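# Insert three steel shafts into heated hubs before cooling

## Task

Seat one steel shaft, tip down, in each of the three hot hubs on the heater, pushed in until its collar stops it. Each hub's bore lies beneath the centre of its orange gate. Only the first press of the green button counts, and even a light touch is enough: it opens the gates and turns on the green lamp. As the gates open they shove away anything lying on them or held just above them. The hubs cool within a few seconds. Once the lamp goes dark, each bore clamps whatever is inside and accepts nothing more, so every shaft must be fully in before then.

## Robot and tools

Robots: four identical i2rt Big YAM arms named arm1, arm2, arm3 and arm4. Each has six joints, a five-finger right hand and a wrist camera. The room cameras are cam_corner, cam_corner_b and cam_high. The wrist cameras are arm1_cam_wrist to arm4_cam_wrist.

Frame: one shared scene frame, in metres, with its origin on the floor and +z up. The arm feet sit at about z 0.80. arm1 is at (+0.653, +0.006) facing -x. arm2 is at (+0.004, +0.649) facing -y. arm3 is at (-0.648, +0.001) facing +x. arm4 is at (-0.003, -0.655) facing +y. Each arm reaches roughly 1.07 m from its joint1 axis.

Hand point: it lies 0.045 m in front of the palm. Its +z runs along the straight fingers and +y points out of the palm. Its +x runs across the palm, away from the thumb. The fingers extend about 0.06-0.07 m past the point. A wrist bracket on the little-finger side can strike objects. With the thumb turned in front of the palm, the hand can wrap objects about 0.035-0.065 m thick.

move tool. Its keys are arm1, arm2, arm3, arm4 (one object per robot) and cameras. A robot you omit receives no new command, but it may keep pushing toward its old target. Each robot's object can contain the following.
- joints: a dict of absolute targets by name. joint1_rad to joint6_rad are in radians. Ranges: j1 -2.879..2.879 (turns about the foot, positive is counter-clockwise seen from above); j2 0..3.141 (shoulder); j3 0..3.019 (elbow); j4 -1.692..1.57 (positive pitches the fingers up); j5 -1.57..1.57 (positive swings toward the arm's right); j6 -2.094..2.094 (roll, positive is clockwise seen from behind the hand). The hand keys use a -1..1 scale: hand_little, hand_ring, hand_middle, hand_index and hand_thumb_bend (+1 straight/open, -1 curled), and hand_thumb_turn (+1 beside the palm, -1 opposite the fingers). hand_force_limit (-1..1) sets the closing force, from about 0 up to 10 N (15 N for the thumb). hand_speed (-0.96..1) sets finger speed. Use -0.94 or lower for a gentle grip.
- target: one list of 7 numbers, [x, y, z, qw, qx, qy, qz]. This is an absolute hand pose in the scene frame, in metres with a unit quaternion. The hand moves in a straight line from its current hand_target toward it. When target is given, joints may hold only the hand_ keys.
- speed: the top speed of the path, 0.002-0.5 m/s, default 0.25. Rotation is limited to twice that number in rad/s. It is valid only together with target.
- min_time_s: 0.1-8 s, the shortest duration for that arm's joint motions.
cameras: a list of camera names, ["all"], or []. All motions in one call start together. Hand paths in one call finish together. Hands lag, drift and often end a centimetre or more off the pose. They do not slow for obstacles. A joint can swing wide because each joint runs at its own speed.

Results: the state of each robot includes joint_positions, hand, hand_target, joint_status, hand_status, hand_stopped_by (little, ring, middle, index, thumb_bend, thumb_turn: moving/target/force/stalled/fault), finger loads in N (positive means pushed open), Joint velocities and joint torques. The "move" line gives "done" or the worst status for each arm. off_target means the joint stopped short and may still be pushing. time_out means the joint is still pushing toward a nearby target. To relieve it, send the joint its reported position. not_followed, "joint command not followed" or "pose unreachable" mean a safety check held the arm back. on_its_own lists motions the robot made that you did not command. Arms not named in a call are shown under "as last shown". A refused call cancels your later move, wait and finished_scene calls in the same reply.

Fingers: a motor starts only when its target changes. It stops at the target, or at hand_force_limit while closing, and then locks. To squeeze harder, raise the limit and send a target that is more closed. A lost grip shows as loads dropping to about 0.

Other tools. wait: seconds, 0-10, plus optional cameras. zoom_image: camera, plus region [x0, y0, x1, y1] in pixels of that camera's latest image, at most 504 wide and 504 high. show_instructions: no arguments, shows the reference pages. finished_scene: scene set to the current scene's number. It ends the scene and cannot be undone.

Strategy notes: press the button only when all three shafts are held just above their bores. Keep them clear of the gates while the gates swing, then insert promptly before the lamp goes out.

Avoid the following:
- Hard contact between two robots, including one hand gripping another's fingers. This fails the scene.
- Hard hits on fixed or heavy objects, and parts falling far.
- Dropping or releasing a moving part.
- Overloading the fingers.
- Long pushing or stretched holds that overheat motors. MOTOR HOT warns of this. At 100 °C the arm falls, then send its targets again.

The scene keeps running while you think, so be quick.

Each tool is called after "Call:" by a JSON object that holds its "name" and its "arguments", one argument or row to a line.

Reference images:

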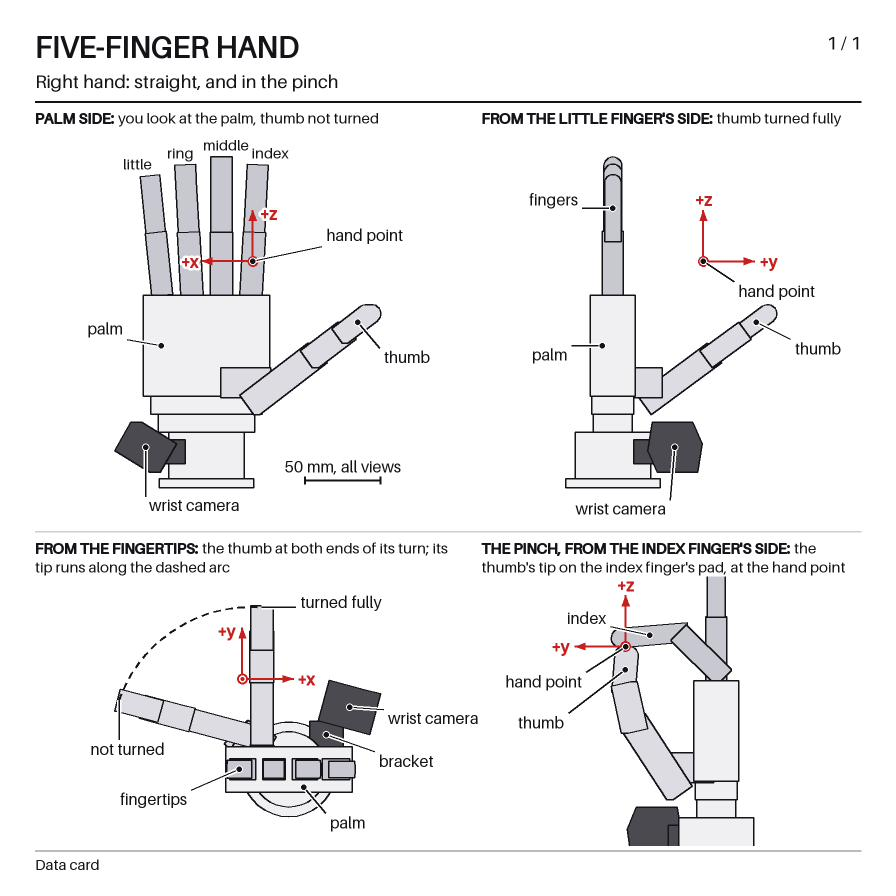

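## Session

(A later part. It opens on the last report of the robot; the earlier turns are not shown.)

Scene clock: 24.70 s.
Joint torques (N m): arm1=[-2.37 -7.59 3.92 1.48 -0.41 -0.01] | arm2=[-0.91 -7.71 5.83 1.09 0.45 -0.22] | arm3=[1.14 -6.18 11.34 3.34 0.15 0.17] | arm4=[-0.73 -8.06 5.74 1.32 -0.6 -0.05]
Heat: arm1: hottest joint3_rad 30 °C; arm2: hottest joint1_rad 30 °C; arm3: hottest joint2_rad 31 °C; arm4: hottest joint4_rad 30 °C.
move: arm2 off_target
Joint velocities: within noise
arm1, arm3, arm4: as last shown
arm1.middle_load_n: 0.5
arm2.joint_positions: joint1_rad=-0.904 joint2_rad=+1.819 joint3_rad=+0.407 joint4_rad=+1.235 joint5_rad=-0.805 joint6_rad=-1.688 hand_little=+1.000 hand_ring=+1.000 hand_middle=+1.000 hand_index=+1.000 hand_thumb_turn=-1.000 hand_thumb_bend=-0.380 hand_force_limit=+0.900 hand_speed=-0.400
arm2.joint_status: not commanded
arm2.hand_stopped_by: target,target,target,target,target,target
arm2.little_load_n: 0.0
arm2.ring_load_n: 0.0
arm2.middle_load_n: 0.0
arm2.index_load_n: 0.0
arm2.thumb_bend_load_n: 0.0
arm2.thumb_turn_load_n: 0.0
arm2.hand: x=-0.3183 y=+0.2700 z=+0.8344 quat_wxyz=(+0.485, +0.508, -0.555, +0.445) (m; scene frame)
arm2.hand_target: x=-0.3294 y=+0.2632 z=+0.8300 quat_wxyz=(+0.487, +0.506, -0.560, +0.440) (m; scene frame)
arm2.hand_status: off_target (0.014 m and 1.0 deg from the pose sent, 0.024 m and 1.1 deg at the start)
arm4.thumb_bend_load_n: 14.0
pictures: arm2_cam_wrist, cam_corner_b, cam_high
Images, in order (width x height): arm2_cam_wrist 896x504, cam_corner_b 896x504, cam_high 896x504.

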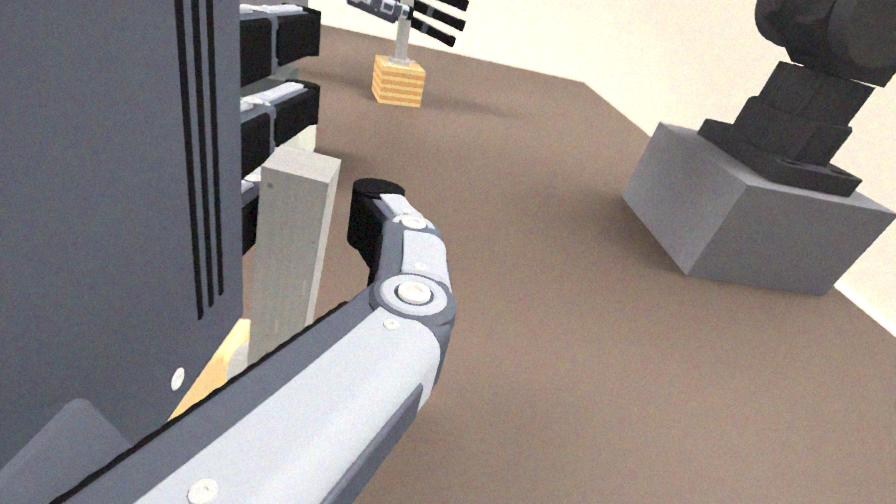

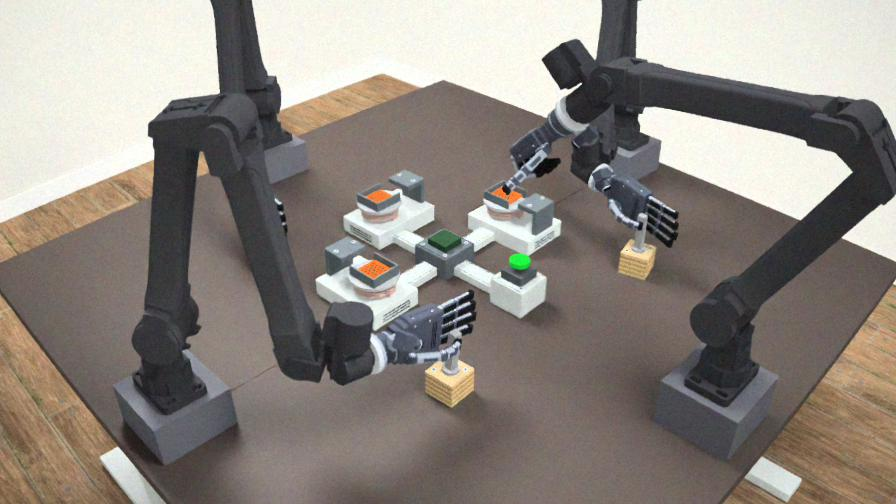

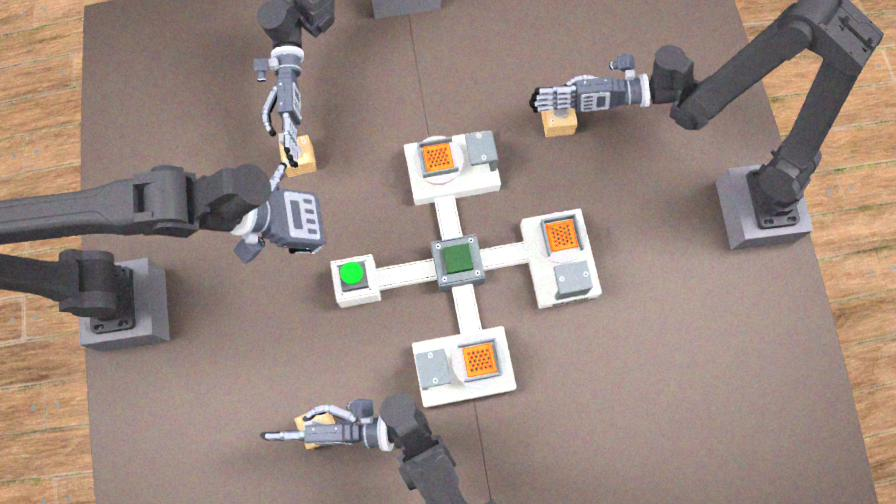

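Call:
{"name": "move", "arguments": {
  "arm2": {"target":[-0.3050,0.2660,0.8300,0.48754,0.505,-0.56085,0.43898],"speed":0.05},
  "cameras": ["arm2_cam_wrist","cam_corner_b","cam_high"]
}}

Call:
{"name": "zoom_image", "arguments": {
  "camera": "cam_high",
  "region": [230, 60, 350, 190]
}}

Call:
{"name": "zoom_image", "arguments": {
  "camera": "cam_corner_b",
  "region": [370, 270, 500, 420]
}}

Scene clock: 26.23 s.
Joint torques (N m): arm1=[-2.37 -7.65 3.95 1.5 -0.4 -0.01] | arm2=[-1.2 -8.12 2.33 3.17 0.05 -0.06] | arm3=[1.96 -6.65 11.25 3.21 0.12 0.17] | arm4=[-0.62 -8 5.72 1.32 -0.6 -0.05]
Heat: arm1: hottest joint3_rad 30 °C; arm2: hottest joint1_rad 30 °C; arm3: hottest joint2_rad 31 °C; arm4: hottest joint3_rad 30 °C.
move: arm2 done
Joint velocities: within noise
arm1, arm4: as last shown
arm1.thumb_bend_load_n: 14.0
arm2.joint_positions: joint1_rad=-0.867 joint2_rad=+1.819 joint3_rad=+0.392 joint4_rad=+1.236 joint5_rad=-0.736 joint6_rad=-1.688 hand_little=+1.000 hand_ring=+1.000 hand_middle=+1.000 hand_index=+1.000 hand_thumb_turn=-1.000 hand_thumb_bend=-0.380 hand_force_limit=+0.900 hand_speed=-0.400
arm2.joint_status: not commanded
arm2.hand_stopped_by: target,target,target,target,target,target
arm2.little_load_n: -0.5
arm2.ring_load_n: 0.0
arm2.middle_load_n: 0.0
arm2.index_load_n: 0.0
arm2.thumb_bend_load_n: 0.0
arm2.thumb_turn_load_n: 0.0
arm2.hand: x=-0.3120 y=+0.2685 z=+0.8288 quat_wxyz=(+0.487, +0.503, -0.568, +0.433) (m; scene frame)
arm2.hand_target: x=-0.3071 y=+0.2671 z=+0.8303 quat_wxyz=(+0.490, +0.503, -0.563, +0.436) (m; scene frame)
arm2.hand_status: done (0.007 m and 1.1 deg from the pose sent, 0.015 m and 1.0 deg at the start)
arm3.joint_positions: joint1_rad=-0.023 joint2_rad=+1.078 joint3_rad=+0.931 joint4_rad=-0.670 joint5_rad=-0.017 joint6_rad=-0.042 hand_little=-1.000 hand_ring=-1.000 hand_middle=-1.000 hand_index=-1.000 hand_thumb_turn=+1.000 hand_thumb_bend=+1.000 hand_force_limit=+0.000 hand_speed=+0.000
arm3.joint_status: not commanded
arm3.hand_stopped_by: target,target,target,target,target,target
arm3.little_load_n: 0.0
arm3.ring_load_n: 0.0
arm3.middle_load_n: 0.0
arm3.index_load_n: 0.0
arm3.thumb_bend_load_n: 0.0
arm3.thumb_turn_load_n: -0.5
arm3.hand: x=-0.2285 y=+0.0236 z=+1.0162 quat_wxyz=(-0.259, +0.667, -0.648, +0.262) (m; scene frame)
arm3.hand_target: x=-0.2205 y=+0.0198 z=+1.0166 quat_wxyz=(-0.265, +0.656, -0.653, +0.269) (m; scene frame)
arm3.hand_status: not commanded
arm4.thumb_bend_load_n: 13.5
pictures: arm2_cam_wrist, cam_corner_b, cam_high
Images, in order (width x height): arm2_cam_wrist 896x504, cam_corner_b 896x504, cam_high 896x504.

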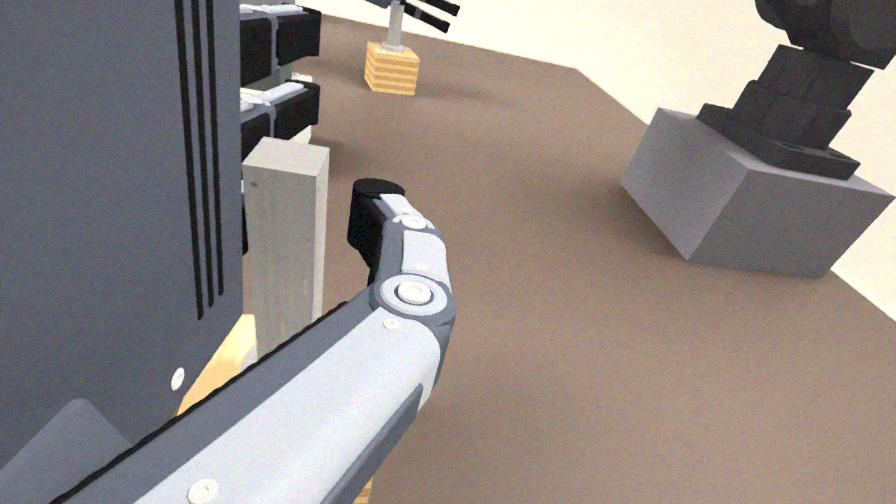

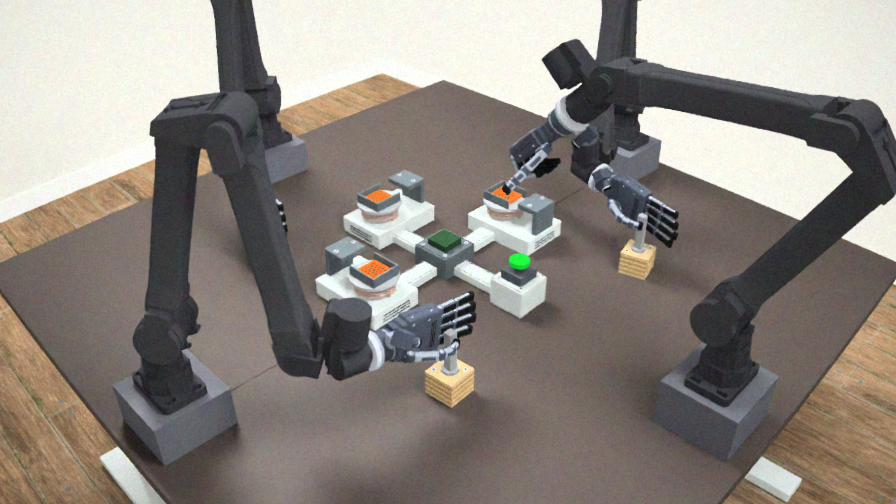

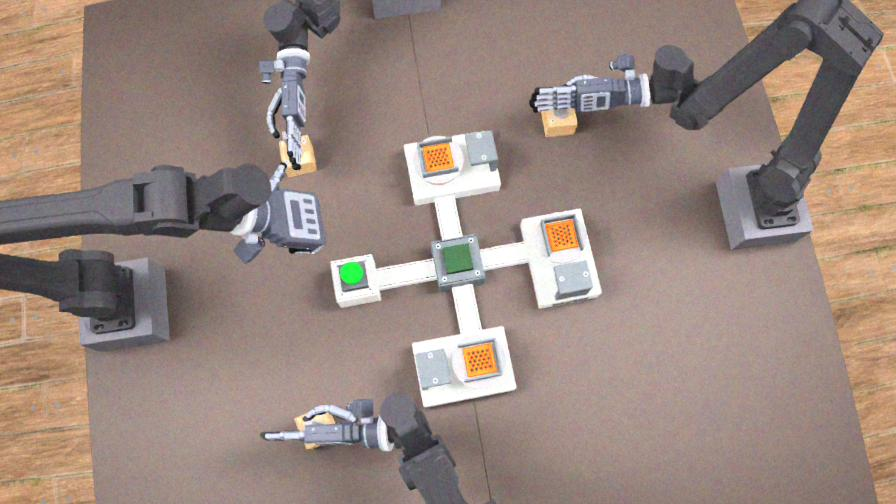

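Scaled by 3.877 from the camera's 896x504 image, which has a finer 1280x720 frame.

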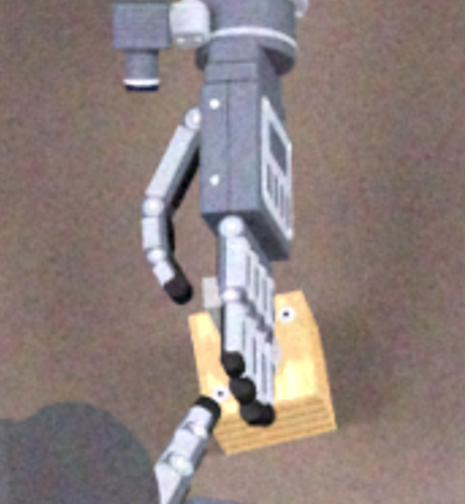

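Scaled by 3.360 from the camera's 896x504 image, which has a finer 1280x720 frame.

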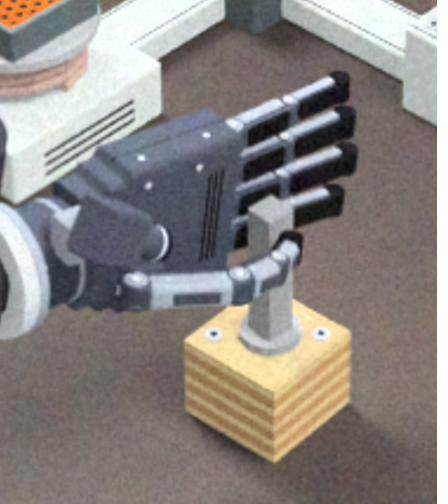

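Call:
{"name": "move", "arguments": {
  "arm2": {"joints":{"hand_thumb_bend":-0.95,"hand_force_limit":0.9,"hand_speed":-0.85}},
  "cameras": ["arm2_cam_wrist"]
}}

Scene clock: 28.90 s.
Joint torques (N m): arm1=[-2.2 -7.53 3.92 1.51 -0.41 -0.01] | arm2=[-0.56 -9.58 2.59 2.85 -0.02 -0.11] | arm3=[0.79 -6.48 11.22 3.28 0.11 0.17] | arm4=[-0.67 -8.18 5.71 1.32 -0.6 -0.05]
Heat: arm1: hottest joint3_rad 30 °C; arm2: hottest joint1_rad 30 °C; arm3: hottest joint2_rad 31 °C; arm4: hottest joint3_rad 30 °C.
move: arm2 off_target
Joint velocities: within noise
arm1, arm3, arm4: as last shown
arm1.thumb_bend_load_n: 13.5
arm2.joint_positions: joint1_rad=-0.867 joint2_rad=+1.819 joint3_rad=+0.392 joint4_rad=+1.236 joint5_rad=-0.735 joint6_rad=-1.688 hand_little=+1.000 hand_ring=+1.000 hand_middle=+1.000 hand_index=+1.000 hand_thumb_turn=-1.000 hand_thumb_bend=-0.598 hand_force_limit=+0.900 hand_speed=-0.850
arm2.joint_status: hand_thumb_bend off_target (ended at -0.598, target -0.950); the others done
arm2.hand_stopped_by: target,target,target,target,force,target
arm2.little_load_n: 0.0
arm2.ring_load_n: 0.0
arm2.middle_load_n: 0.5
arm2.index_load_n: 0.0
arm2.thumb_bend_load_n: 14.5
arm2.thumb_turn_load_n: 2.0
arm2.hand: x=-0.3122 y=+0.2686 z=+0.8288 quat_wxyz=(+0.487, +0.503, -0.568, +0.432) (m; scene frame)
arm2.hand_target: x=-0.3071 y=+0.2671 z=+0.8303 quat_wxyz=(+0.490, +0.503, -0.563, +0.436) (m; scene frame)
arm2.hand_status: not commanded
arm3.ring_load_n: 0.5
arm3.thumb_turn_load_n: 0.0
arm4.middle_load_n: 0.5
pictures: arm2_cam_wrist
Images, in order (width x height): arm2_cam_wrist 896x504.

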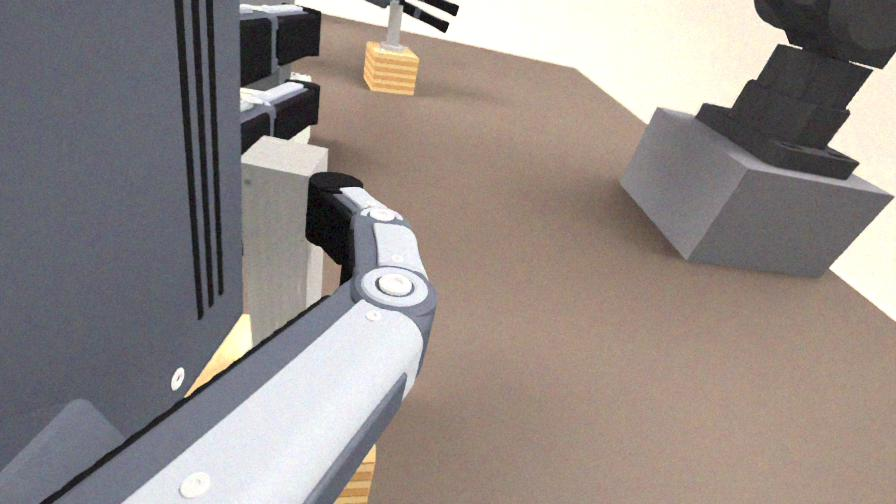

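Call:
{"name": "move", "arguments": {
  "arm1": {"target":[0.2745,0.3174,1.03,0.65515,-0.0395,-0.75368,-0.03434],"speed":0.08},
  "arm2": {"target":[-0.3071,0.2681,1.03,0.48754,0.505,-0.56085,0.43898],"speed":0.08},
  "arm4": {"target":[-0.2973,-0.2252,1.03,0.65445,-0.05265,-0.75287,-0.04577],"speed":0.08},
  "arm3": {"target":[-0.185,0.0155,0.92,0.2706,-0.6533,0.6533,-0.2706],"speed":0.08},
  "cameras": ["cam_high","cam_corner","cam_corner_b","arm4_cam_wrist"]
}}

Call:
{"name": "zoom_image", "arguments": {
  "camera": "cam_corner_b",
  "region": [300, 150, 700, 375]
}}

Call:
{"name": "zoom_image", "arguments": {
  "camera": "cam_corner",
  "region": [300, 50, 700, 275]
}}

Scene clock: 32.77 s.
Joint torques (N m): arm1=[-2.26 -6.36 12.11 0.65 -0.53 -0.02] | arm2=[-2.26 -6.95 14 1.54 -0.4 -0.1] | arm3=[1.2 -8.53 10.33 3.28 -0.16 0.15] | arm4=[-0.32 -8.29 15.32 1.18 -0.73 -0.02]
Heat: arm1: hottest joint3_rad 31 °C; arm2: hottest joint1_rad 30 °C; arm3: hottest joint2_rad 31 °C; arm4: hottest joint3_rad 30 °C.
move: arm1 off_target; arm2 off_target; arm3 done; arm4 off_target
Joint velocities: within noise
arm1.joint_positions: joint1_rad=-0.812 joint2_rad=+1.098 joint3_rad=+0.469 joint4_rad=+0.358 joint5_rad=-0.741 joint6_rad=-1.700 hand_little=+1.000 hand_ring=+1.000 hand_middle=+1.000 hand_index=+1.000 hand_thumb_turn=-1.000 hand_thumb_bend=-0.587 hand_force_limit=+0.900 hand_speed=-0.850
arm1.joint_status: not commanded
arm1.hand_stopped_by: target,target,target,target,force,target
arm1.little_load_n: 0.0
arm1.ring_load_n: 0.0
arm1.middle_load_n: 0.5
arm1.index_load_n: 0.0
arm1.thumb_bend_load_n: 12.5
arm1.thumb_turn_load_n: 1.5
arm1.hand: x=+0.2841 y=+0.3002 z=+0.9822 quat_wxyz=(-0.633, +0.057, +0.772, +0.012) (m; scene frame)
arm1.hand_target: x=+0.2740 y=+0.3148 z=+1.0283 quat_wxyz=(-0.655, +0.039, +0.754, +0.032) (m; scene frame)
arm1.hand_status: off_target (0.052 m and 4.7 deg from the pose sent, 0.200 m and 1.2 deg at the start)
arm2.joint_positions: joint1_rad=-0.867 joint2_rad=+1.104 joint3_rad=+0.467 joint4_rad=+0.374 joint5_rad=-0.753 joint6_rad=-1.686 hand_little=+1.000 hand_ring=+1.000 hand_middle=+1.000 hand_index=+1.000 hand_thumb_turn=-1.000 hand_thumb_bend=-0.598 hand_force_limit=+0.900 hand_speed=-0.850
arm2.joint_status: not commanded
arm2.hand_stopped_by: target,target,target,target,force,target
arm2.little_load_n: 0.0
arm2.ring_load_n: 0.0
arm2.middle_load_n: 0.0
arm2.index_load_n: 0.0
arm2.thumb_bend_load_n: 14.5
arm2.thumb_turn_load_n: 2.0
arm2.hand: x=-0.2906 y=+0.2796 z=+0.9804 quat_wxyz=(+0.456, +0.505, -0.587, +0.438) (m; scene frame)
arm2.hand_target: x=-0.3058 y=+0.2696 z=+1.0277 quat_wxyz=(+0.487, +0.505, -0.562, +0.439) (m; scene frame)
arm2.hand_status: off_target (0.054 m and 4.7 deg from the pose sent, 0.201 m and 1.1 deg at the start)
arm3.joint_positions: joint1_rad=-0.032 joint2_rad=+1.256 joint3_rad=+0.801 joint4_rad=-0.346 joint5_rad=-0.020 joint6_rad=-0.042 hand_little=-1.000 hand_ring=-1.000 hand_middle=-1.000 hand_index=-1.000 hand_thumb_turn=+1.000 hand_thumb_bend=+1.000 hand_force_limit=+0.000 hand_speed=+0.000
arm3.joint_status: not commanded
arm3.hand_stopped_by: target,target,target,target,target,target
arm3.little_load_n: 0.0
arm3.ring_load_n: 0.0
arm3.middle_load_n: 0.0
arm3.index_load_n: 0.0
arm3.thumb_bend_load_n: 0.0
arm3.thumb_turn_load_n: 0.0
arm3.hand: x=-0.1929 y=+0.0195 z=+0.9217 quat_wxyz=(-0.263, +0.662, -0.649, +0.268) (m; scene frame)
arm3.hand_target: x=-0.1861 y=+0.0153 z=+0.9200 quat_wxyz=(-0.269, +0.653, -0.654, +0.272) (m; scene frame)
arm3.hand_status: done (0.009 m and 1.4 deg from the pose sent, 0.106 m and 2.3 deg at the start)
arm4.joint_positions: joint1_rad=+0.372 joint2_rad=+1.281 joint3_rad=+0.616 joint4_rad=+0.273 joint5_rad=-1.072 joint6_rad=-1.834 hand_little=+1.000 hand_ring=+1.000 hand_middle=+1.000 hand_index=+1.000 hand_thumb_turn=-1.000 hand_thumb_bend=-0.578 hand_force_limit=+0.900 hand_speed=-0.850
arm4.joint_status: not commanded
arm4.hand_stopped_by: target,target,target,target,force,target
arm4.little_load_n: 0.0
arm4.ring_load_n: 0.0
arm4.middle_load_n: 0.0
arm4.index_load_n: 0.0
arm4.thumb_bend_load_n: 7.5
arm4.thumb_turn_load_n: 1.0
arm4.hand: x=-0.2914 y=-0.2448 z=+0.9801 quat_wxyz=(-0.640, +0.084, +0.763, +0.013) (m; scene frame)
arm4.hand_target: x=-0.2973 y=-0.2275 z=+1.0287 quat_wxyz=(-0.655, +0.055, +0.752, +0.043) (m; scene frame)
arm4.hand_status: off_target (0.054 m and 5.6 deg from the pose sent, 0.193 m and 0.3 deg at the start)
pictures: arm4_cam_wrist, cam_corner, cam_corner_b, cam_high
Images, in order (width x height): arm4_cam_wrist 896x504, cam_corner 896x504, cam_corner_b 896x504, cam_high 896x504.

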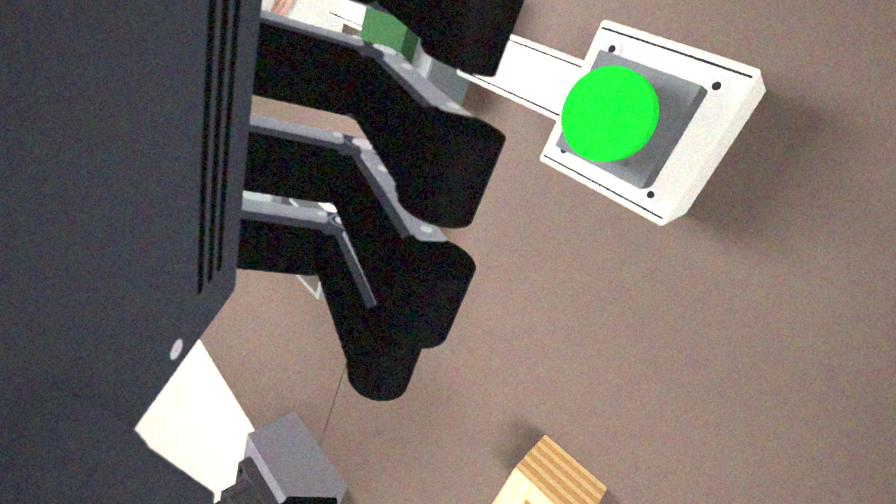

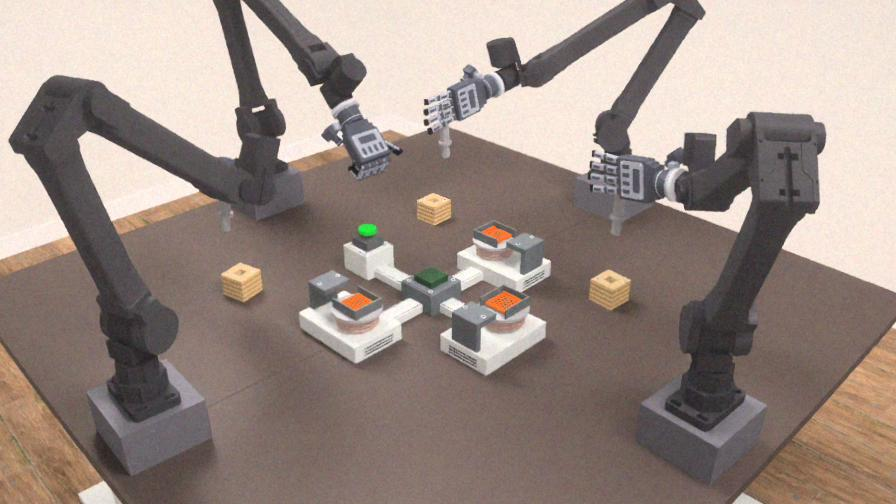

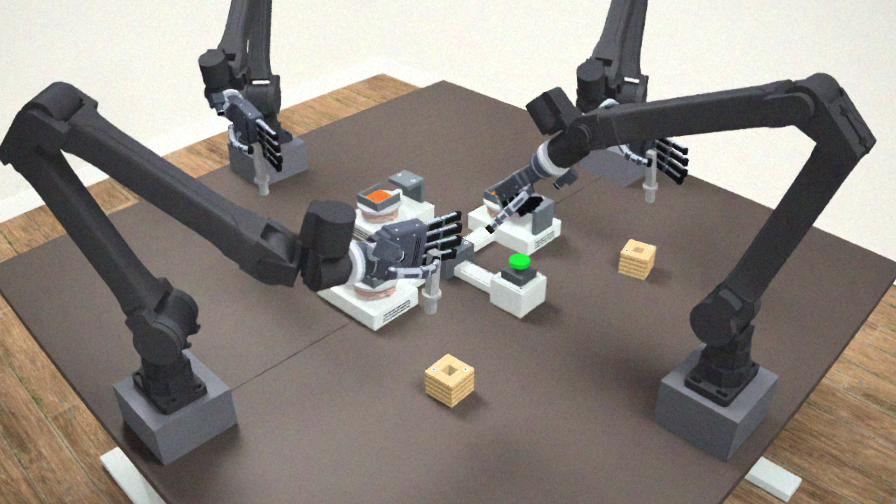

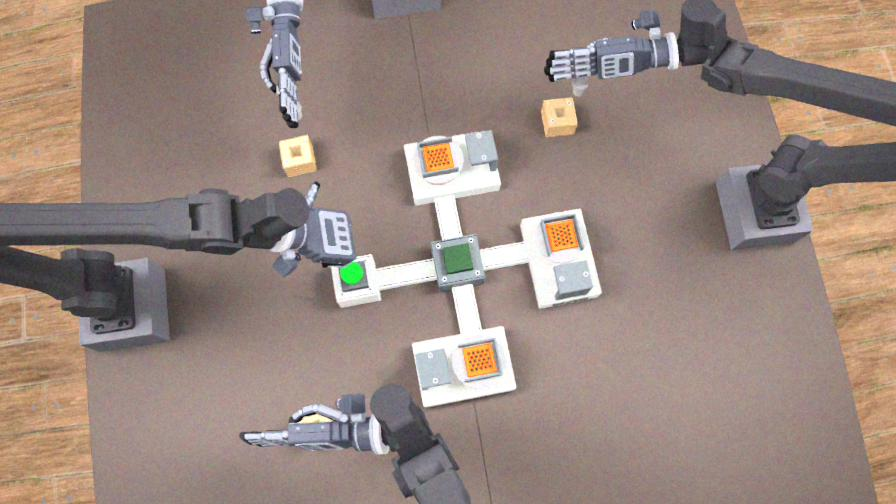

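Scaled by 1.260 from the camera's 896x504 image, which has a finer 1280x720 frame.

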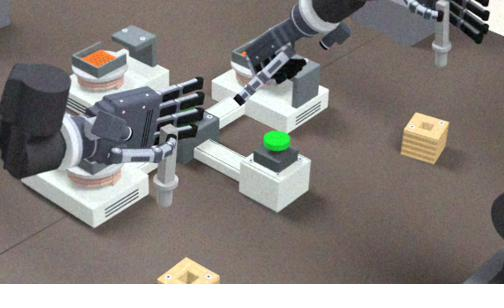

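Scaled by 1.260 from the camera's 896x504 image, which has a finer 1280x720 frame.

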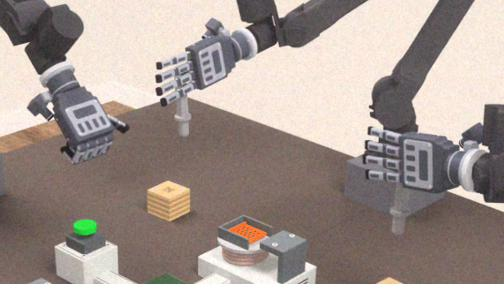

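Call:
{"name": "move", "arguments": {
  "arm1": {"target":[0.184,0.039,1.035,0.6556,0.1901,-0.7093,0.1757],"speed":0.1},
  "arm2": {"target":[-0.046,0.156,1.035,0.3563,0.65359,-0.34751,0.57019],"speed":0.1},
  "arm4": {"target":[0.0616,-0.176,1.035,0.56229,-0.33317,-0.661,-0.36866],"speed":0.1},
  "cameras": ["cam_high","cam_corner","cam_corner_b"]
}}

Scene clock: 39.53 s.
Joint torques (N m): arm1=[-0.97 -3.96 10.19 2.76 -0.29 0.13] | arm2=[-0.21 -5.01 13.22 3.73 -0.33 -0.41] | arm3=[1.2 -8.35 10.63 3.34 -0.18 0.15] | arm4=[-0.91 -4.19 11.67 3.7 -0.14 0.19]
Heat: arm1: hottest joint3_rad 31 °C; arm2: hottest joint1_rad 30 °C; arm3: hottest joint2_rad 31 °C; arm4: hottest joint3_rad 31 °C.
move: arm1 off_target; arm2 off_target; arm4 off_target
Joint velocities: within noise
arm1.joint_positions: joint1_rad=-0.239 joint2_rad=+1.020 joint3_rad=+0.440 joint4_rad=+0.367 joint5_rad=-0.792 joint6_rad=-1.683 hand_little=+1.000 hand_ring=+1.000 hand_middle=+1.000 hand_index=+1.000 hand_thumb_turn=-1.000 hand_thumb_bend=-0.587 hand_force_limit=+0.900 hand_speed=-0.850
arm1.joint_status: not commanded
arm1.hand_stopped_by: target,target,target,target,force,target
arm1.little_load_n: 0.0
arm1.ring_load_n: 0.0
arm1.middle_load_n: 0.0
arm1.index_load_n: 0.5
arm1.thumb_bend_load_n: 12.5
arm1.thumb_turn_load_n: 1.5
arm1.hand: x=+0.1980 y=+0.0391 z=+1.0019 quat_wxyz=(-0.626, -0.182, +0.736, -0.182) (m; scene frame)
arm1.hand_target: x=+0.1854 y=+0.0380 z=+1.0354 quat_wxyz=(-0.652, -0.194, +0.712, -0.175) (m; scene frame)
arm1.hand_status: off_target (0.036 m and 4.7 deg from the pose sent, 0.285 m and 36.5 deg at the start)
arm2.joint_positions: joint1_rad=-0.325 joint2_rad=+1.084 joint3_rad=+0.467 joint4_rad=+0.374 joint5_rad=-0.825 joint6_rad=-1.723 hand_little=+1.000 hand_ring=+1.000 hand_middle=+1.000 hand_index=+1.000 hand_thumb_turn=-1.000 hand_thumb_bend=-0.598 hand_force_limit=+0.900 hand_speed=-0.850
arm2.joint_status: not commanded
arm2.hand_stopped_by: target,target,target,target,force,target
arm2.little_load_n: 0.0
arm2.ring_load_n: 0.0
arm2.middle_load_n: 0.5
arm2.index_load_n: 0.5
arm2.thumb_bend_load_n: 14.5
arm2.thumb_turn_load_n: 2.0
arm2.hand: x=-0.0451 y=+0.1817 z=+0.9895 quat_wxyz=(+0.315, +0.659, -0.394, +0.559) (m; scene frame)
arm2.hand_target: x=-0.0461 y=+0.1608 z=+1.0352 quat_wxyz=(+0.355, +0.657, -0.348, +0.566) (m; scene frame)
arm2.hand_status: off_target (0.052 m and 7.3 deg from the pose sent, 0.279 m and 37.6 deg at the start)
arm3: as last shown
arm3.thumb_bend_load_n: -0.5
arm3.thumb_turn_load_n: -0.5
arm4.joint_positions: joint1_rad=-0.310 joint2_rad=+1.092 joint3_rad=+0.473 joint4_rad=+0.407 joint5_rad=-0.879 joint6_rad=-1.797 hand_little=+1.000 hand_ring=+1.000 hand_middle=+1.000 hand_index=+1.000 hand_thumb_turn=-1.000 hand_thumb_bend=-0.578 hand_force_limit=+0.900 hand_speed=-0.850
arm4.joint_status: not commanded
arm4.hand_stopped_by: target,target,target,target,force,target
arm4.little_load_n: 0.0
arm4.ring_load_n: 0.0
arm4.middle_load_n: 0.0
arm4.index_load_n: 0.0
arm4.thumb_bend_load_n: 7.5
arm4.thumb_turn_load_n: 1.0
arm4.hand: x=+0.0532 y=-0.1867 z=+1.0083 quat_wxyz=(-0.563, +0.352, +0.667, +0.339) (m; scene frame)
arm4.hand_target: x=+0.0612 y=-0.1782 z=+1.0340 quat_wxyz=(-0.567, +0.336, +0.657, +0.366) (m; scene frame)
arm4.hand_status: off_target (0.030 m and 4.1 deg from the pose sent, 0.364 m and 52.3 deg at the start)
pictures: cam_corner, cam_corner_b, cam_high
Images, in order (width x height): cam_corner 896x504, cam_corner_b 896x504, cam_high 896x504.

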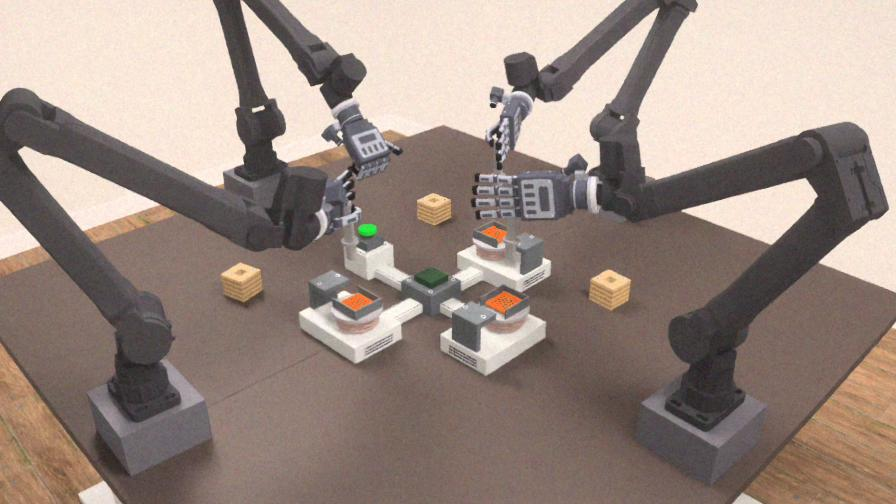

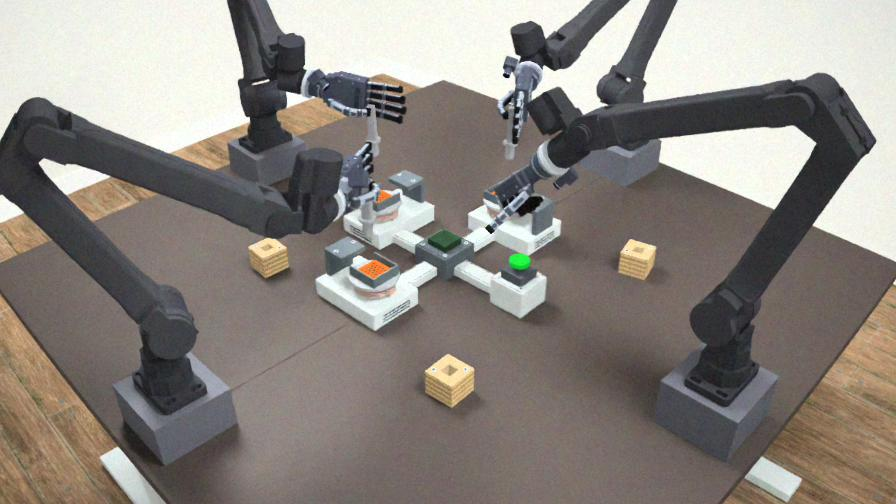

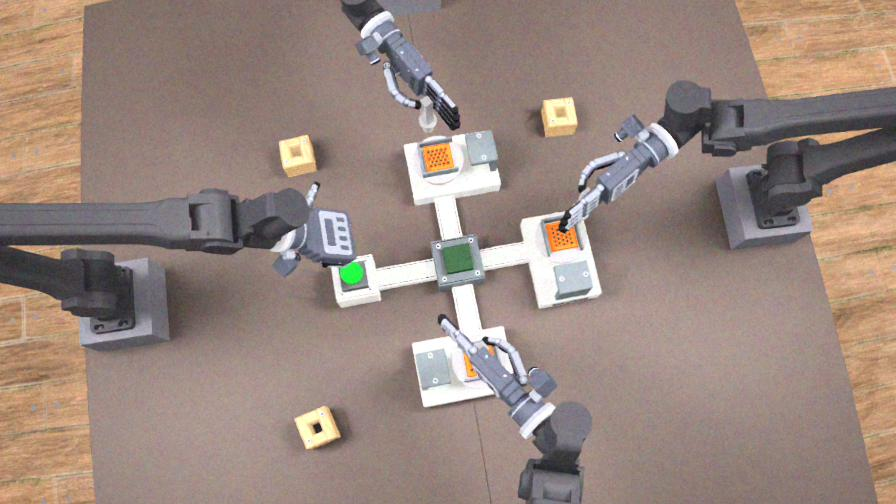

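Call:
{"name": "move", "arguments": {
  "arm1": {"target":[0.184,0.039,0.97,0.65857,0.20245,-0.70587,0.16423],"speed":0.08},
  "arm2": {"target":[-0.046,0.15,0.975,0.36895,0.65018,-0.33487,0.57358],"speed":0.08},
  "arm4": {"target":[0.0616,-0.176,0.97,0.57174,-0.35036,-0.65205,-0.3538],"speed":0.08},
  "cameras": ["cam_high","cam_corner","cam_corner_b"]
}}

Call:
{"name": "zoom_image", "arguments": {
  "camera": "cam_corner_b",
  "region": [300, 150, 600, 320]
}}

Call:
{"name": "zoom_image", "arguments": {
  "camera": "cam_corner",
  "region": [300, 160, 600, 330]
}}

Scene clock: 41.97 s.
Joint torques (N m): arm1=[-0.85 -5.95 7.43 2.81 -0.08 -0.05] | arm2=[-0.62 -6.71 7.1 3.49 -0.02 -0.19] | arm3=[1.26 -8.18 10.41 3.17 -0.21 0.16] | arm4=[-0.91 -5.19 9.05 3.69 -0.12 0.2]
Heat: arm1: hottest joint3_rad 31 °C; arm2: hottest joint1_rad 30 °C; arm3: hottest joint2_rad 31 °C; arm4: hottest joint3_rad 31 °C.
move: arm1 off_target; arm2 off_target; arm4 off_target
Joint velocities: within noise
arm1.joint_positions: joint1_rad=-0.239 joint2_rad=+1.222 joint3_rad=+0.353 joint4_rad=+0.693 joint5_rad=-0.792 joint6_rad=-1.683 hand_little=+1.000 hand_ring=+1.000 hand_middle=+1.000 hand_index=+1.000 hand_thumb_turn=-1.000 hand_thumb_bend=-0.587 hand_force_limit=+0.900 hand_speed=-0.850
arm1.joint_status: not commanded
arm1.hand_stopped_by: target,target,target,target,force,target
arm1.little_load_n: 0.5
arm1.ring_load_n: 0.0
arm1.middle_load_n: 0.0
arm1.index_load_n: 0.0
arm1.thumb_bend_load_n: 12.0
arm1.thumb_turn_load_n: 2.0
arm1.hand: x=+0.1939 y=+0.0404 z=+0.9488 quat_wxyz=(-0.638, -0.188, +0.726, -0.175) (m; scene frame)
arm1.hand_target: x=+0.1849 y=+0.0395 z=+0.9702 quat_wxyz=(-0.658, -0.202, +0.706, -0.164) (m; scene frame)
arm1.hand_status: off_target (0.023 m and 3.9 deg from the pose sent, 0.035 m and 5.9 deg at the start)
arm2.joint_positions: joint1_rad=-0.325 joint2_rad=+1.309 joint3_rad=+0.443 joint4_rad=+0.738 joint5_rad=-0.825 joint6_rad=-1.723 hand_little=+1.000 hand_ring=+1.000 hand_middle=+1.000 hand_index=+1.000 hand_thumb_turn=-1.000 hand_thumb_bend=-0.598 hand_force_limit=+0.900 hand_speed=-0.850
arm2.joint_status: not commanded
arm2.hand_stopped_by: target,target,target,target,force,target
arm2.little_load_n: 0.5
arm2.ring_load_n: 0.5
arm2.middle_load_n: 0.0
arm2.index_load_n: 0.0
arm2.thumb_bend_load_n: 14.5
arm2.thumb_turn_load_n: 2.0
arm2.hand: x=-0.0543 y=+0.1552 z=+0.9637 quat_wxyz=(+0.356, +0.651, -0.357, +0.567) (m; scene frame)
arm2.hand_target: x=-0.0504 y=+0.1511 z=+0.9748 quat_wxyz=(+0.371, +0.649, -0.338, +0.572) (m; scene frame)
arm2.hand_status: off_target (0.015 m and 3.0 deg from the pose sent, 0.035 m and 9.4 deg at the start)
arm3: as last shown
arm3.thumb_bend_load_n: 0.0
arm3.thumb_turn_load_n: 0.0
arm4.joint_positions: joint1_rad=-0.310 joint2_rad=+1.272 joint3_rad=+0.406 joint4_rad=+0.652 joint5_rad=-0.877 joint6_rad=-1.766 hand_little=+1.000 hand_ring=+1.000 hand_middle=+1.000 hand_index=+1.000 hand_thumb_turn=-1.000 hand_thumb_bend=-0.578 hand_force_limit=+0.900 hand_speed=-0.850
arm4.joint_status: not commanded
arm4.hand_stopped_by: target,target,target,target,force,target
arm4.little_load_n: 0.0
arm4.ring_load_n: 0.0
arm4.middle_load_n: 0.0
arm4.index_load_n: 0.0
arm4.thumb_bend_load_n: 7.5
arm4.thumb_turn_load_n: 1.0
arm4.hand: x=+0.0540 y=-0.1841 z=+0.9512 quat_wxyz=(-0.568, +0.363, +0.661, +0.330) (m; scene frame)
arm4.hand_target: x=+0.0613 y=-0.1770 z=+0.9704 quat_wxyz=(-0.572, +0.350, +0.652, +0.354) (m; scene frame)
arm4.hand_status: off_target (0.022 m and 3.3 deg from the pose sent, 0.041 m and 2.6 deg at the start)
pictures: cam_corner, cam_corner_b, cam_high
Images, in order (width x height): cam_corner 896x504, cam_corner_b 896x504, cam_high 896x504.

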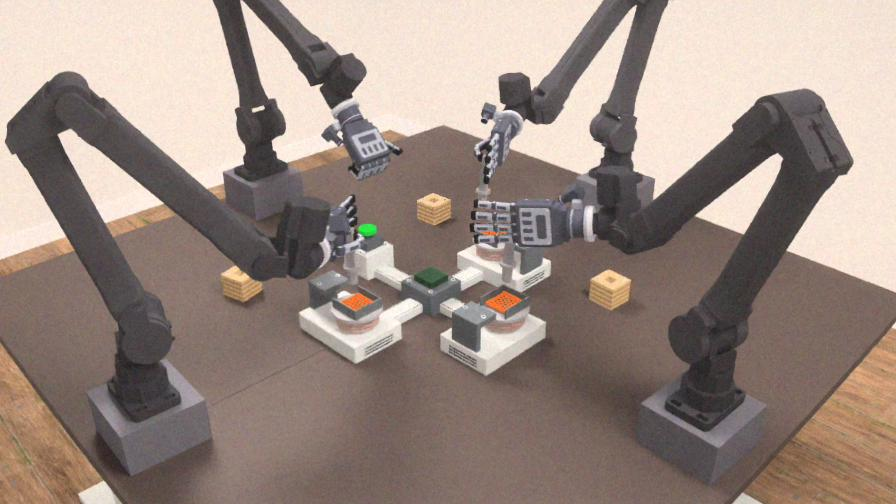

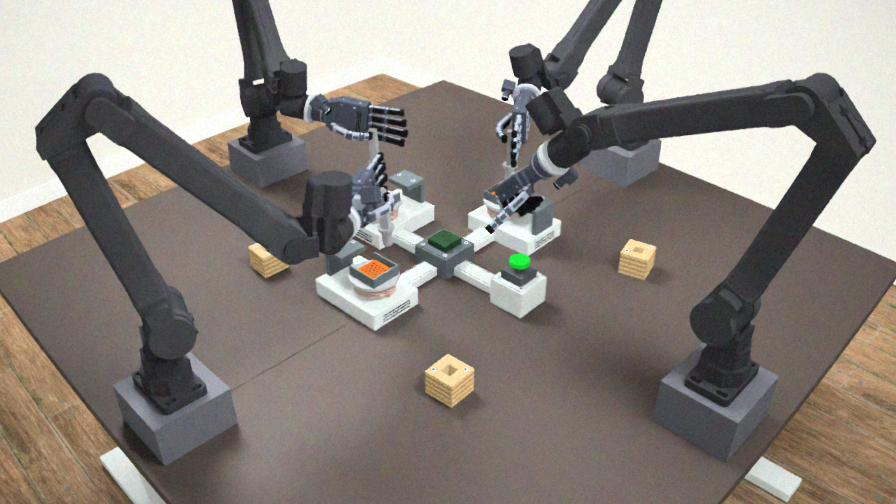

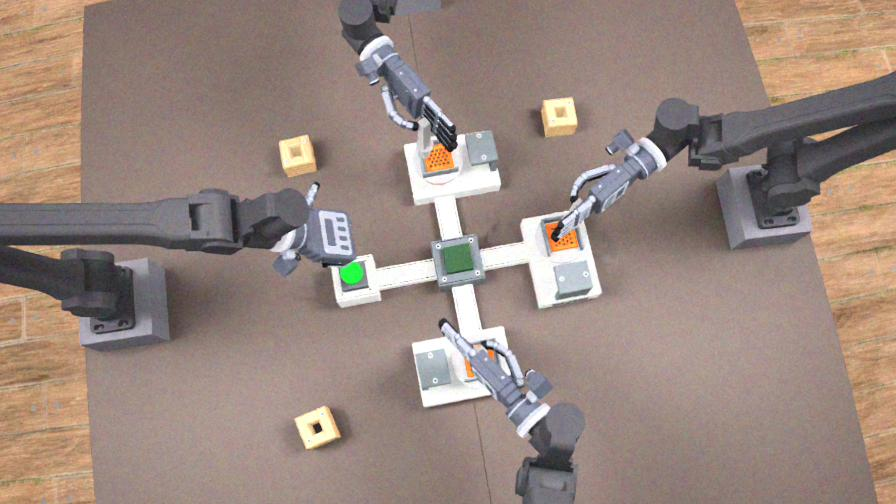

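Scaled by 1.680 from the camera's 896x504 image, which has a finer 1280x720 frame.

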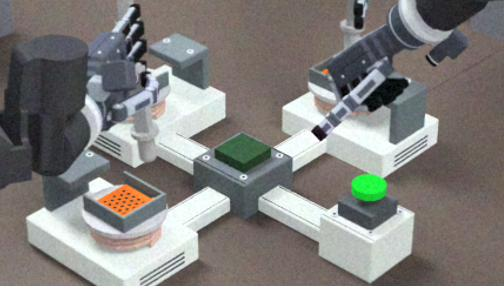

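Scaled by 1.680 from the camera's 896x504 image, which has a finer 1280x720 frame.

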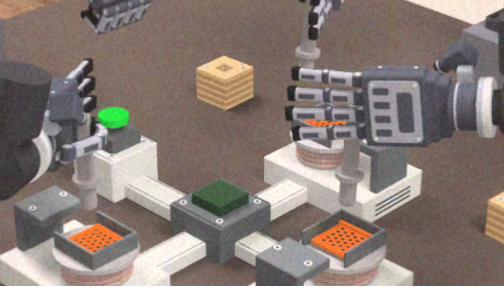

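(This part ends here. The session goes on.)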